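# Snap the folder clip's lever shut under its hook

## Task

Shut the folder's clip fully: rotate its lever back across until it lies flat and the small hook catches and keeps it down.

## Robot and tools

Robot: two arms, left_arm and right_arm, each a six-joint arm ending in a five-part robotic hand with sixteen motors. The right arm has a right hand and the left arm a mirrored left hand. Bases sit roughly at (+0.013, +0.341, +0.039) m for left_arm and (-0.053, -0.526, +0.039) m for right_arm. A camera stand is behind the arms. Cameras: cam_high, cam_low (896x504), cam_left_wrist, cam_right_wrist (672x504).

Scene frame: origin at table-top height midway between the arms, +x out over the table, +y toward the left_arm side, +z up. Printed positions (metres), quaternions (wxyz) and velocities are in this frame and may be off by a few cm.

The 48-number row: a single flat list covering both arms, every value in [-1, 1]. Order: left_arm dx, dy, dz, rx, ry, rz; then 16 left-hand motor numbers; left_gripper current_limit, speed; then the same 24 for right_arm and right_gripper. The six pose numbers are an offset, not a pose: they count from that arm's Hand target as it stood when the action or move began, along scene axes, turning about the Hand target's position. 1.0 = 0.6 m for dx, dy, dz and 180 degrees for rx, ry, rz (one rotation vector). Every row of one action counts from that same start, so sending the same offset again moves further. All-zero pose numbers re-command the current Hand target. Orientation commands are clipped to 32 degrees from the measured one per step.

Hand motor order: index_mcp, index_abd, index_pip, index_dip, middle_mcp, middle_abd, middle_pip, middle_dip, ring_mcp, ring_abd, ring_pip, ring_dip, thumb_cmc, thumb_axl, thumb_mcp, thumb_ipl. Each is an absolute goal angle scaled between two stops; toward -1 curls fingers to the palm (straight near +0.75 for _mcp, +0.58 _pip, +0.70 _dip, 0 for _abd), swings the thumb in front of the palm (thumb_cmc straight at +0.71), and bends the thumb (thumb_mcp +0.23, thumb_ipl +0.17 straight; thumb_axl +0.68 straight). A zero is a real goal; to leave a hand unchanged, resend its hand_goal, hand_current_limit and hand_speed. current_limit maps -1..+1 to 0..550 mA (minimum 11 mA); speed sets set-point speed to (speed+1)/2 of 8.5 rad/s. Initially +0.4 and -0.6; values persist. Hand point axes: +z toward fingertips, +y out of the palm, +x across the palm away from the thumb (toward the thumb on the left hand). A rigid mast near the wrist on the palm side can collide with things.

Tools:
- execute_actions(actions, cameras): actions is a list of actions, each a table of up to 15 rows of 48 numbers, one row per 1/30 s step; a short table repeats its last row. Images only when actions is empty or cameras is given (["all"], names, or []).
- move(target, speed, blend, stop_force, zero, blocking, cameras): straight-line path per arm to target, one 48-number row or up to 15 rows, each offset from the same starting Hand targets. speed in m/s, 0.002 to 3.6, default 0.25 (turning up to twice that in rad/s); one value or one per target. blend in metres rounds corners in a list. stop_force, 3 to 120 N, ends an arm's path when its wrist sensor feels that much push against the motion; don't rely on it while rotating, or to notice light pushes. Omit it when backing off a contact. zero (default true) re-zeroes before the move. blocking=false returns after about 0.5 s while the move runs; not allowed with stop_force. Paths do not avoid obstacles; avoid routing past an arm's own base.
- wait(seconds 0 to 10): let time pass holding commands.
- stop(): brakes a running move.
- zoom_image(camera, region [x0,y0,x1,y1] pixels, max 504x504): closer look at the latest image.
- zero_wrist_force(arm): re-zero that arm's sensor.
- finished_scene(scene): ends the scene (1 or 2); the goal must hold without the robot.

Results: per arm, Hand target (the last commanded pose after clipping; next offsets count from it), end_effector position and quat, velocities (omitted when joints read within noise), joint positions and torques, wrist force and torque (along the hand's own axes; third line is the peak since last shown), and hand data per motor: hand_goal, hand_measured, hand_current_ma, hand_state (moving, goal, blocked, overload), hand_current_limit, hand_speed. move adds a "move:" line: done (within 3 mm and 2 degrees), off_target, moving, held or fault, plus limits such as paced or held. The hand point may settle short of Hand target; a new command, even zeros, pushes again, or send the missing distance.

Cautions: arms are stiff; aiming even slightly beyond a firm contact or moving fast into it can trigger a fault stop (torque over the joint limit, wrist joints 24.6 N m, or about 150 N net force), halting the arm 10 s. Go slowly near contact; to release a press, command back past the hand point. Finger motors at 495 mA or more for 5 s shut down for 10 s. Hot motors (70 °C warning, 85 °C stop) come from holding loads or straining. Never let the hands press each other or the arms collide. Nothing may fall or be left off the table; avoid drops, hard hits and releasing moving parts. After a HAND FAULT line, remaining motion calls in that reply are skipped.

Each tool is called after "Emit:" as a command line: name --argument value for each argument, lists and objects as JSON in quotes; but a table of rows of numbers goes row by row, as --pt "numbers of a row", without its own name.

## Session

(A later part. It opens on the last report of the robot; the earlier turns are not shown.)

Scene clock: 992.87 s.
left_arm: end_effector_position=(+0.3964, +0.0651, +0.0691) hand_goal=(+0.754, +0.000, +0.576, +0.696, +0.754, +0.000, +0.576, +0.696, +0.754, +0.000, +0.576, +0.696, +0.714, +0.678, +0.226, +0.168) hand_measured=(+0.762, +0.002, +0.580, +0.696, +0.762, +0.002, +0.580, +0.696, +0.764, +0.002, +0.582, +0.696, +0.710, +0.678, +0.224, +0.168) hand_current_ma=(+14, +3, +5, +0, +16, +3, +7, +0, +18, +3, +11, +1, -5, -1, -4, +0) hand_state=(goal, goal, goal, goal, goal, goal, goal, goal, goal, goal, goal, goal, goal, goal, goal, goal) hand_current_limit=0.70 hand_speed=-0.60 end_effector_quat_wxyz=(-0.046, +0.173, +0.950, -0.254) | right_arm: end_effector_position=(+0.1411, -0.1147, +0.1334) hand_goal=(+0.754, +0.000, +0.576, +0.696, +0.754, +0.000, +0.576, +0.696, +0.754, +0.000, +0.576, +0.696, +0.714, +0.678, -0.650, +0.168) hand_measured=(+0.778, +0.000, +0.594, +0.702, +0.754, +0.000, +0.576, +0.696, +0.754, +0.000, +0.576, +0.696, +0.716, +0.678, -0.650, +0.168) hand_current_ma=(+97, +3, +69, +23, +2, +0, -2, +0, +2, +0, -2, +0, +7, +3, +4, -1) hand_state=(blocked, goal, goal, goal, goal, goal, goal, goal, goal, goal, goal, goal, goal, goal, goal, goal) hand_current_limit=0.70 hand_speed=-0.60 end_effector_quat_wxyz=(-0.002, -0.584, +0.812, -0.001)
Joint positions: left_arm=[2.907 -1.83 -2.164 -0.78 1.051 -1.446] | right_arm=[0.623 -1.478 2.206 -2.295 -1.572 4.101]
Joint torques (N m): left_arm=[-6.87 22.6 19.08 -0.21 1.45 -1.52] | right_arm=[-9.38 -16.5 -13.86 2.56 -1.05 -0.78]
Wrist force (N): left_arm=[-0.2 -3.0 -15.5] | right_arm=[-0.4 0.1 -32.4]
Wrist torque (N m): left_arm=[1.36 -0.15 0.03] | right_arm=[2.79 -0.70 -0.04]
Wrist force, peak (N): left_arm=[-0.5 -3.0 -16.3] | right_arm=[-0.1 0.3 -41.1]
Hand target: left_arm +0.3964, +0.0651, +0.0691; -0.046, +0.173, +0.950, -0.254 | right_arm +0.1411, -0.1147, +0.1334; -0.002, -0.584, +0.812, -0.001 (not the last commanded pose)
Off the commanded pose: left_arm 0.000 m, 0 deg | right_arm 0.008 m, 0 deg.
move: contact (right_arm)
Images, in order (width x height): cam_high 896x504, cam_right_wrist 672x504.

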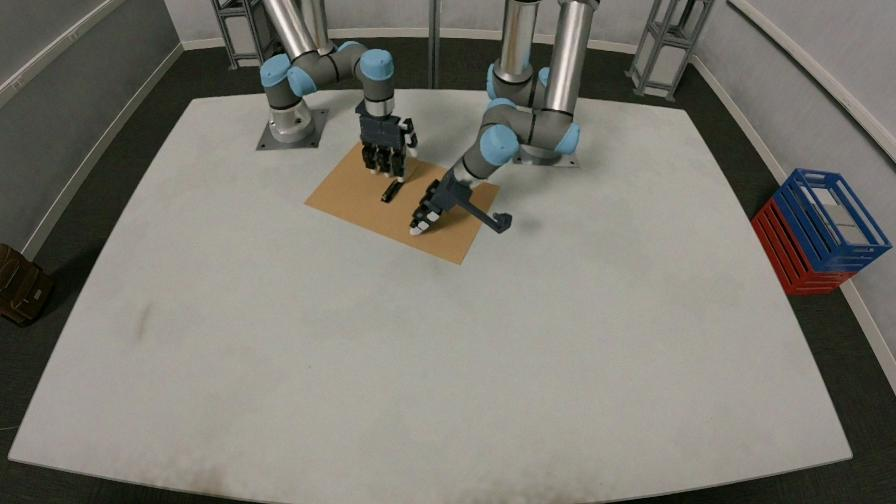

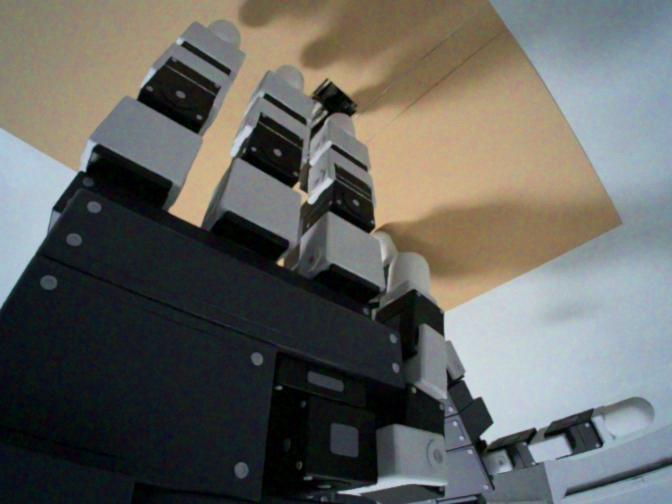

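Emit:
move --pt "0 0 0 0 0 0 0.754 0 0.576 0.696 0.754 0 0.576 0.696 0.754 0 0.576 0.696 0.714 0.678 0.226 0.168 0.7 -0.6 0 0 0.01 0 0 0 0.754 0 0.576 0.696 0.754 0 0.576 0.696 0.754 0 0.576 0.696 0.714 0.678 -0.65 0.168 0.7 -0.6" --pt "0 0 0 0 0 0 0.754 0 0.576 0.696 0.754 0 0.576 0.696 0.754 0 0.576 0.696 0.714 0.678 0.226 0.168 0.7 -0.6 -0.035 0.014 0.1 0 0 0 0.754 0 0.576 0.696 0.754 0 0.576 0.696 0.754 0 0.576 0.696 0.714 0.678 -0.65 0.168 0.7 -0.6" --speed '[0.015, 0.05]' --blend '[0.002,0]' --cameras '["cam_high","cam_low","cam_right_wrist"]'

Emit:
zoom_image --camera "cam_right_wrist" --region '[270, 0, 430, 160]'

Emit:
zoom_image --camera "cam_high" --region '[370, 160, 420, 210]'

Emit:
zoom_image --camera "cam_low" --region '[580, 250, 660, 310]'

Scene clock: 1000.53 s.
left_arm: end_effector_position=(+0.3964, +0.0651, +0.0691) hand_goal=(+0.754, +0.000, +0.576, +0.696, +0.754, +0.000, +0.576, +0.696, +0.754, +0.000, +0.576, +0.696, +0.714, +0.678, +0.226, +0.168) hand_measured=(+0.762, +0.002, +0.580, +0.696, +0.762, +0.002, +0.580, +0.696, +0.764, +0.002, +0.582, +0.696, +0.710, +0.678, +0.224, +0.168) hand_current_ma=(+14, +3, +5, +0, +16, +3, +7, +0, +18, +3, +11, +1, -5, -1, -4, +0) hand_state=(goal, goal, goal, goal, goal, goal, goal, goal, goal, goal, goal, goal, goal, goal, goal, goal) hand_current_limit=0.70 hand_speed=-0.60 end_effector_quat_wxyz=(-0.046, +0.173, +0.950, -0.254) | right_arm: end_effector_position=(+0.1201, -0.1062, +0.1935) hand_goal=(+0.754, +0.000, +0.576, +0.696, +0.754, +0.000, +0.576, +0.696, +0.754, +0.000, +0.576, +0.696, +0.714, +0.678, -0.650, +0.168) hand_measured=(+0.756, +0.002, +0.578, +0.698, +0.754, +0.000, +0.576, +0.696, +0.754, +0.000, +0.576, +0.696, +0.716, +0.678, -0.650, +0.168) hand_current_ma=(+4, +8, +8, +8, +2, +0, -2, +0, +2, +0, -2, +0, +7, +3, +4, -1) hand_state=(goal, goal, goal, goal, goal, goal, goal, goal, goal, goal, goal, goal, goal, goal, goal, goal) hand_current_limit=0.70 hand_speed=-0.60 end_effector_quat_wxyz=(-0.002, -0.584, +0.812, -0.001)
Joint positions: left_arm=[2.907 -1.83 -2.164 -0.78 1.051 -1.446] | right_arm=[0.669 -1.593 2.135 -2.11 -1.572 4.146]
Joint torques (N m): left_arm=[-6.66 23.08 20.18 -0.05 1.45 -1.53] | right_arm=[-11.13 -10.61 -11.1 -4.71 1.65 -1.31]
Wrist force (N): left_arm=[-0.1 -3.1 -16.0] | right_arm=[-0.3 0.2 0.3]
Wrist torque (N m): left_arm=[1.39 -0.17 0.05] | right_arm=[0.10 0.02 -0.01]
Wrist force, peak (N): left_arm=[-0.4 -3.0 -16.2] | right_arm=[-0.3 0.2 -32.4]
Hand target: left_arm +0.3964, +0.0651, +0.0691; -0.046, +0.173, +0.950, -0.254 | right_arm +0.1201, -0.1063, +0.1934; -0.002, -0.584, +0.812, -0.001
Off the commanded pose: left_arm 0.000 m, 0 deg | right_arm 0.000 m, 0 deg.
move: done
Images, in order (width x height): cam_high 896x504, cam_low 896x504, cam_right_wrist 672x504.

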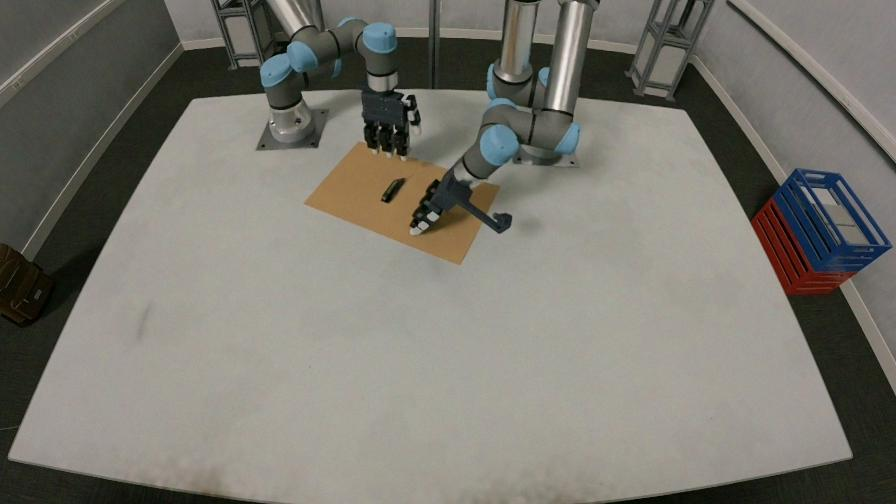

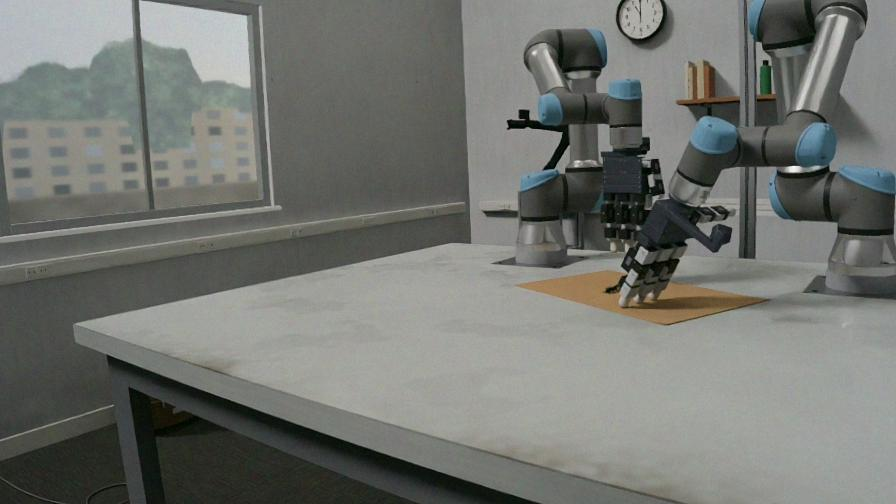

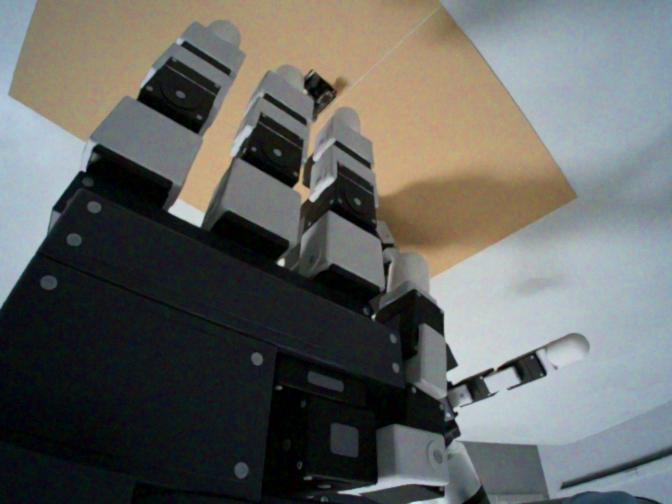

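Scaled by 3.150 from the camera's 672x504 image, which has a finer 960x720 frame.

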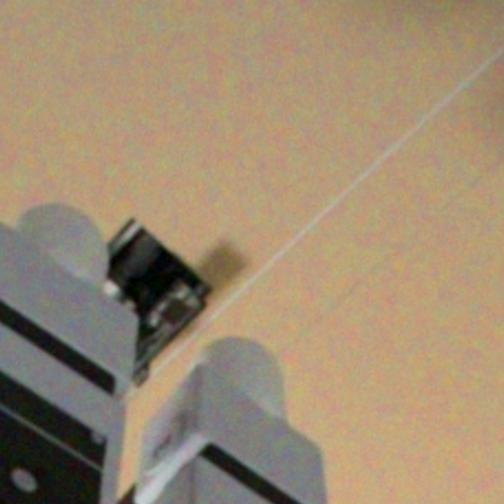

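Scaled by 10.080 from the camera's 896x504 image, which has a finer 1280x720 frame.

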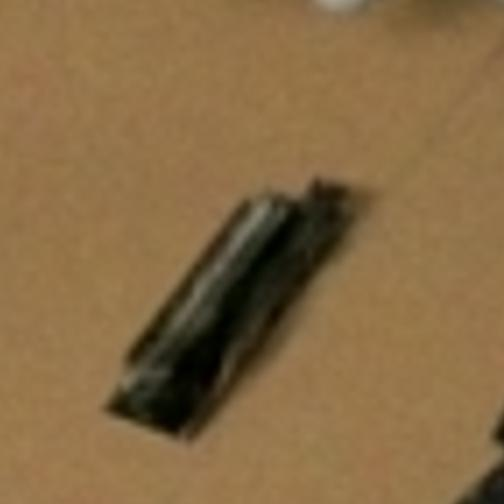

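Scaled by 6.300 from the camera's 896x504 image, which has a finer 1280x720 frame.

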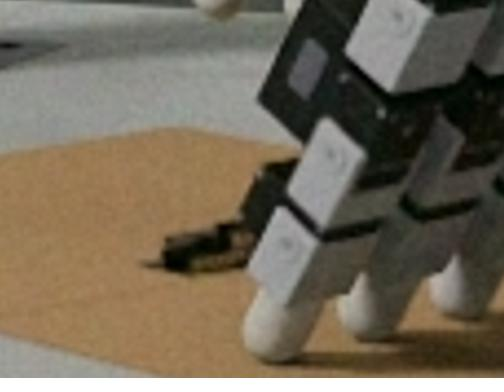

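Emit:
move --pt "0 0 0.0167 0 0 0 0.754 0 0.576 0.696 0.754 0 0.576 0.696 0.754 0 0.576 0.696 0.714 0.678 0.226 0.168 0.7 -0.6 0 0 0.05 0 0 0 0.754 0 0.576 0.696 0.754 0 0.576 0.696 0.754 0 0.576 0.696 0.714 0.678 -0.65 0.168 0.7 -0.6" --pt "0 0 0.15 0 0 0 0.754 0 0.576 0.696 0.754 0 0.576 0.696 0.754 0 0.576 0.696 0.714 0.678 0.226 0.168 0.7 -0.6 0 0 0.1 0 0 0 0.754 0 0.576 0.696 0.754 0 0.576 0.696 0.754 0 0.576 0.696 0.714 0.678 -0.65 0.168 0.7 -0.6" --speed '[0.02, 0.06]' --cameras '["all"]'

Emit:
zoom_image --camera "cam_low" --region '[580, 250, 660, 310]'

Emit:
zoom_image --camera "cam_high" --region '[360, 150, 440, 210]'

Scene clock: 1014.67 s.
left_arm: end_effector_position=(+0.3965, +0.0651, +0.1592) hand_goal=(+0.754, +0.000, +0.576, +0.696, +0.754, +0.000, +0.576, +0.696, +0.754, +0.000, +0.576, +0.696, +0.714, +0.678, +0.226, +0.168) hand_measured=(+0.750, +0.000, +0.578, +0.696, +0.750, +0.000, +0.578, +0.696, +0.750, +0.000, +0.578, +0.696, +0.710, +0.678, +0.224, +0.168) hand_current_ma=(-6, +0, +1, +0, -6, +0, +1, +0, -6, +1, +1, +1, -5, -1, -4, +0) hand_state=(goal, goal, goal, goal, goal, goal, goal, goal, goal, goal, goal, goal, goal, goal, goal, goal) hand_current_limit=0.70 hand_speed=-0.60 end_effector_quat_wxyz=(-0.046, +0.173, +0.950, -0.254) | right_arm: end_effector_position=(+0.1201, -0.1063, +0.2536) hand_goal=(+0.754, +0.000, +0.576, +0.696, +0.754, +0.000, +0.576, +0.696, +0.754, +0.000, +0.576, +0.696, +0.714, +0.678, -0.650, +0.168) hand_measured=(+0.756, +0.002, +0.578, +0.698, +0.754, +0.000, +0.576, +0.696, +0.754, +0.000, +0.576, +0.696, +0.716, +0.678, -0.650, +0.168) hand_current_ma=(+3, +8, +8, +8, +2, +0, -2, +0, +2, +0, -2, +0, +7, +3, +3, -1) hand_state=(goal, goal, goal, goal, goal, goal, goal, goal, goal, goal, goal, goal, goal, goal, goal, goal) hand_current_limit=0.70 hand_speed=-0.60 end_effector_quat_wxyz=(-0.002, -0.584, +0.812, -0.001)
Joint positions: left_arm=[2.907 -1.667 -2.062 -1.044 1.051 -1.446] | right_arm=[0.668 -1.664 2.031 -1.935 -1.572 4.146]
Joint torques (N m): left_arm=[-2.48 14.8 8.92 3.46 1.27 1.75] | right_arm=[-9.5 -9.87 -13.38 -4.5 0.55 -1.67]
Wrist force (N): left_arm=[-0.1 0.5 -0.3] | right_arm=[-0.2 0.4 0.2]
Wrist torque (N m): left_arm=[0.06 0.05 -0.09] | right_arm=[0.13 -0.01 -0.01]
Wrist force, peak (N): left_arm=[-0.3 -2.9 -16.1] | right_arm=[-0.2 0.4 0.9]
Hand target: left_arm +0.3964, +0.0651, +0.1591; -0.046, +0.173, +0.950, -0.254 | right_arm +0.1201, -0.1063, +0.2534; -0.002, -0.584, +0.812, -0.001
Off the commanded pose: left_arm 0.000 m, 0 deg | right_arm 0.000 m, 0 deg.
move: done

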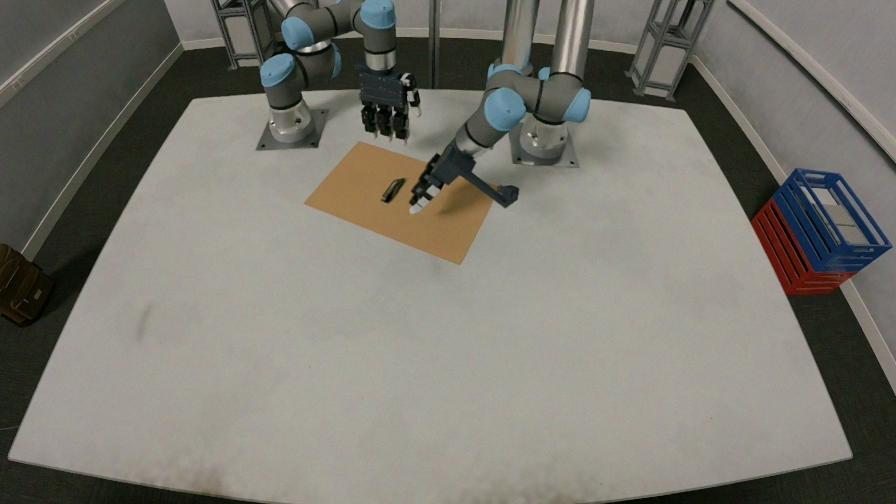

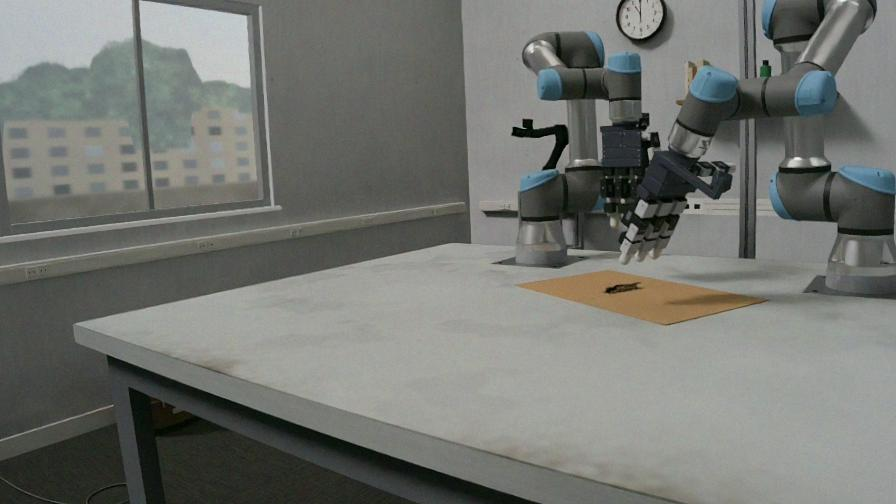

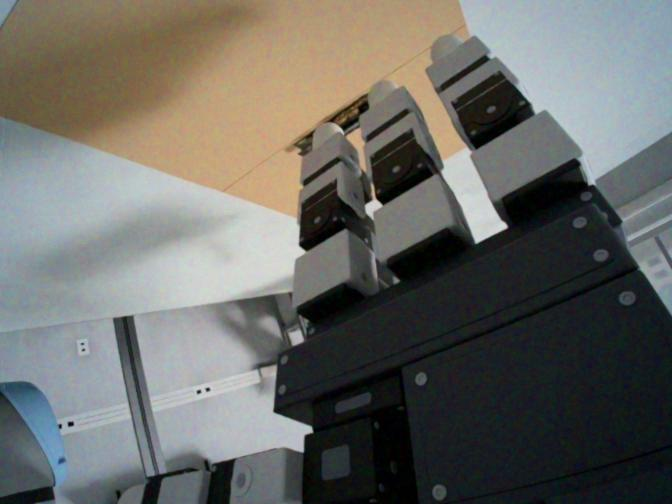

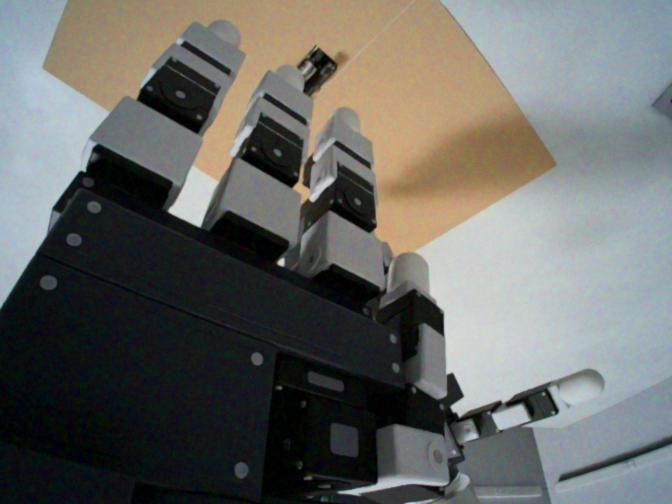

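Scaled by 6.300 from the camera's 896x504 image, which has a finer 1280x720 frame.

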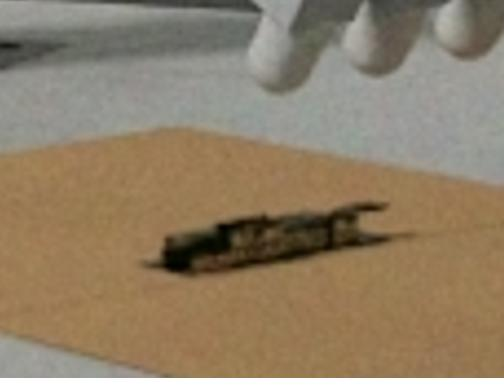

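Scaled by 6.300 from the camera's 896x504 image, which has a finer 1280x720 frame.

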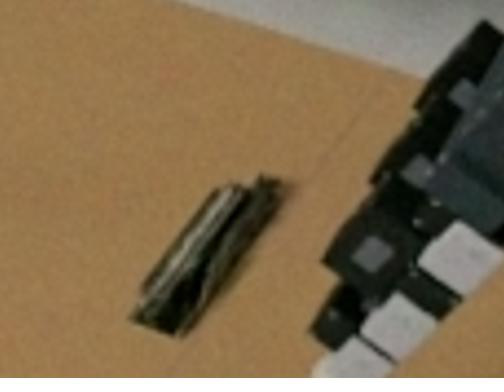

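Emit:
finished_scene --scene 2

The scene is finished: the task was done.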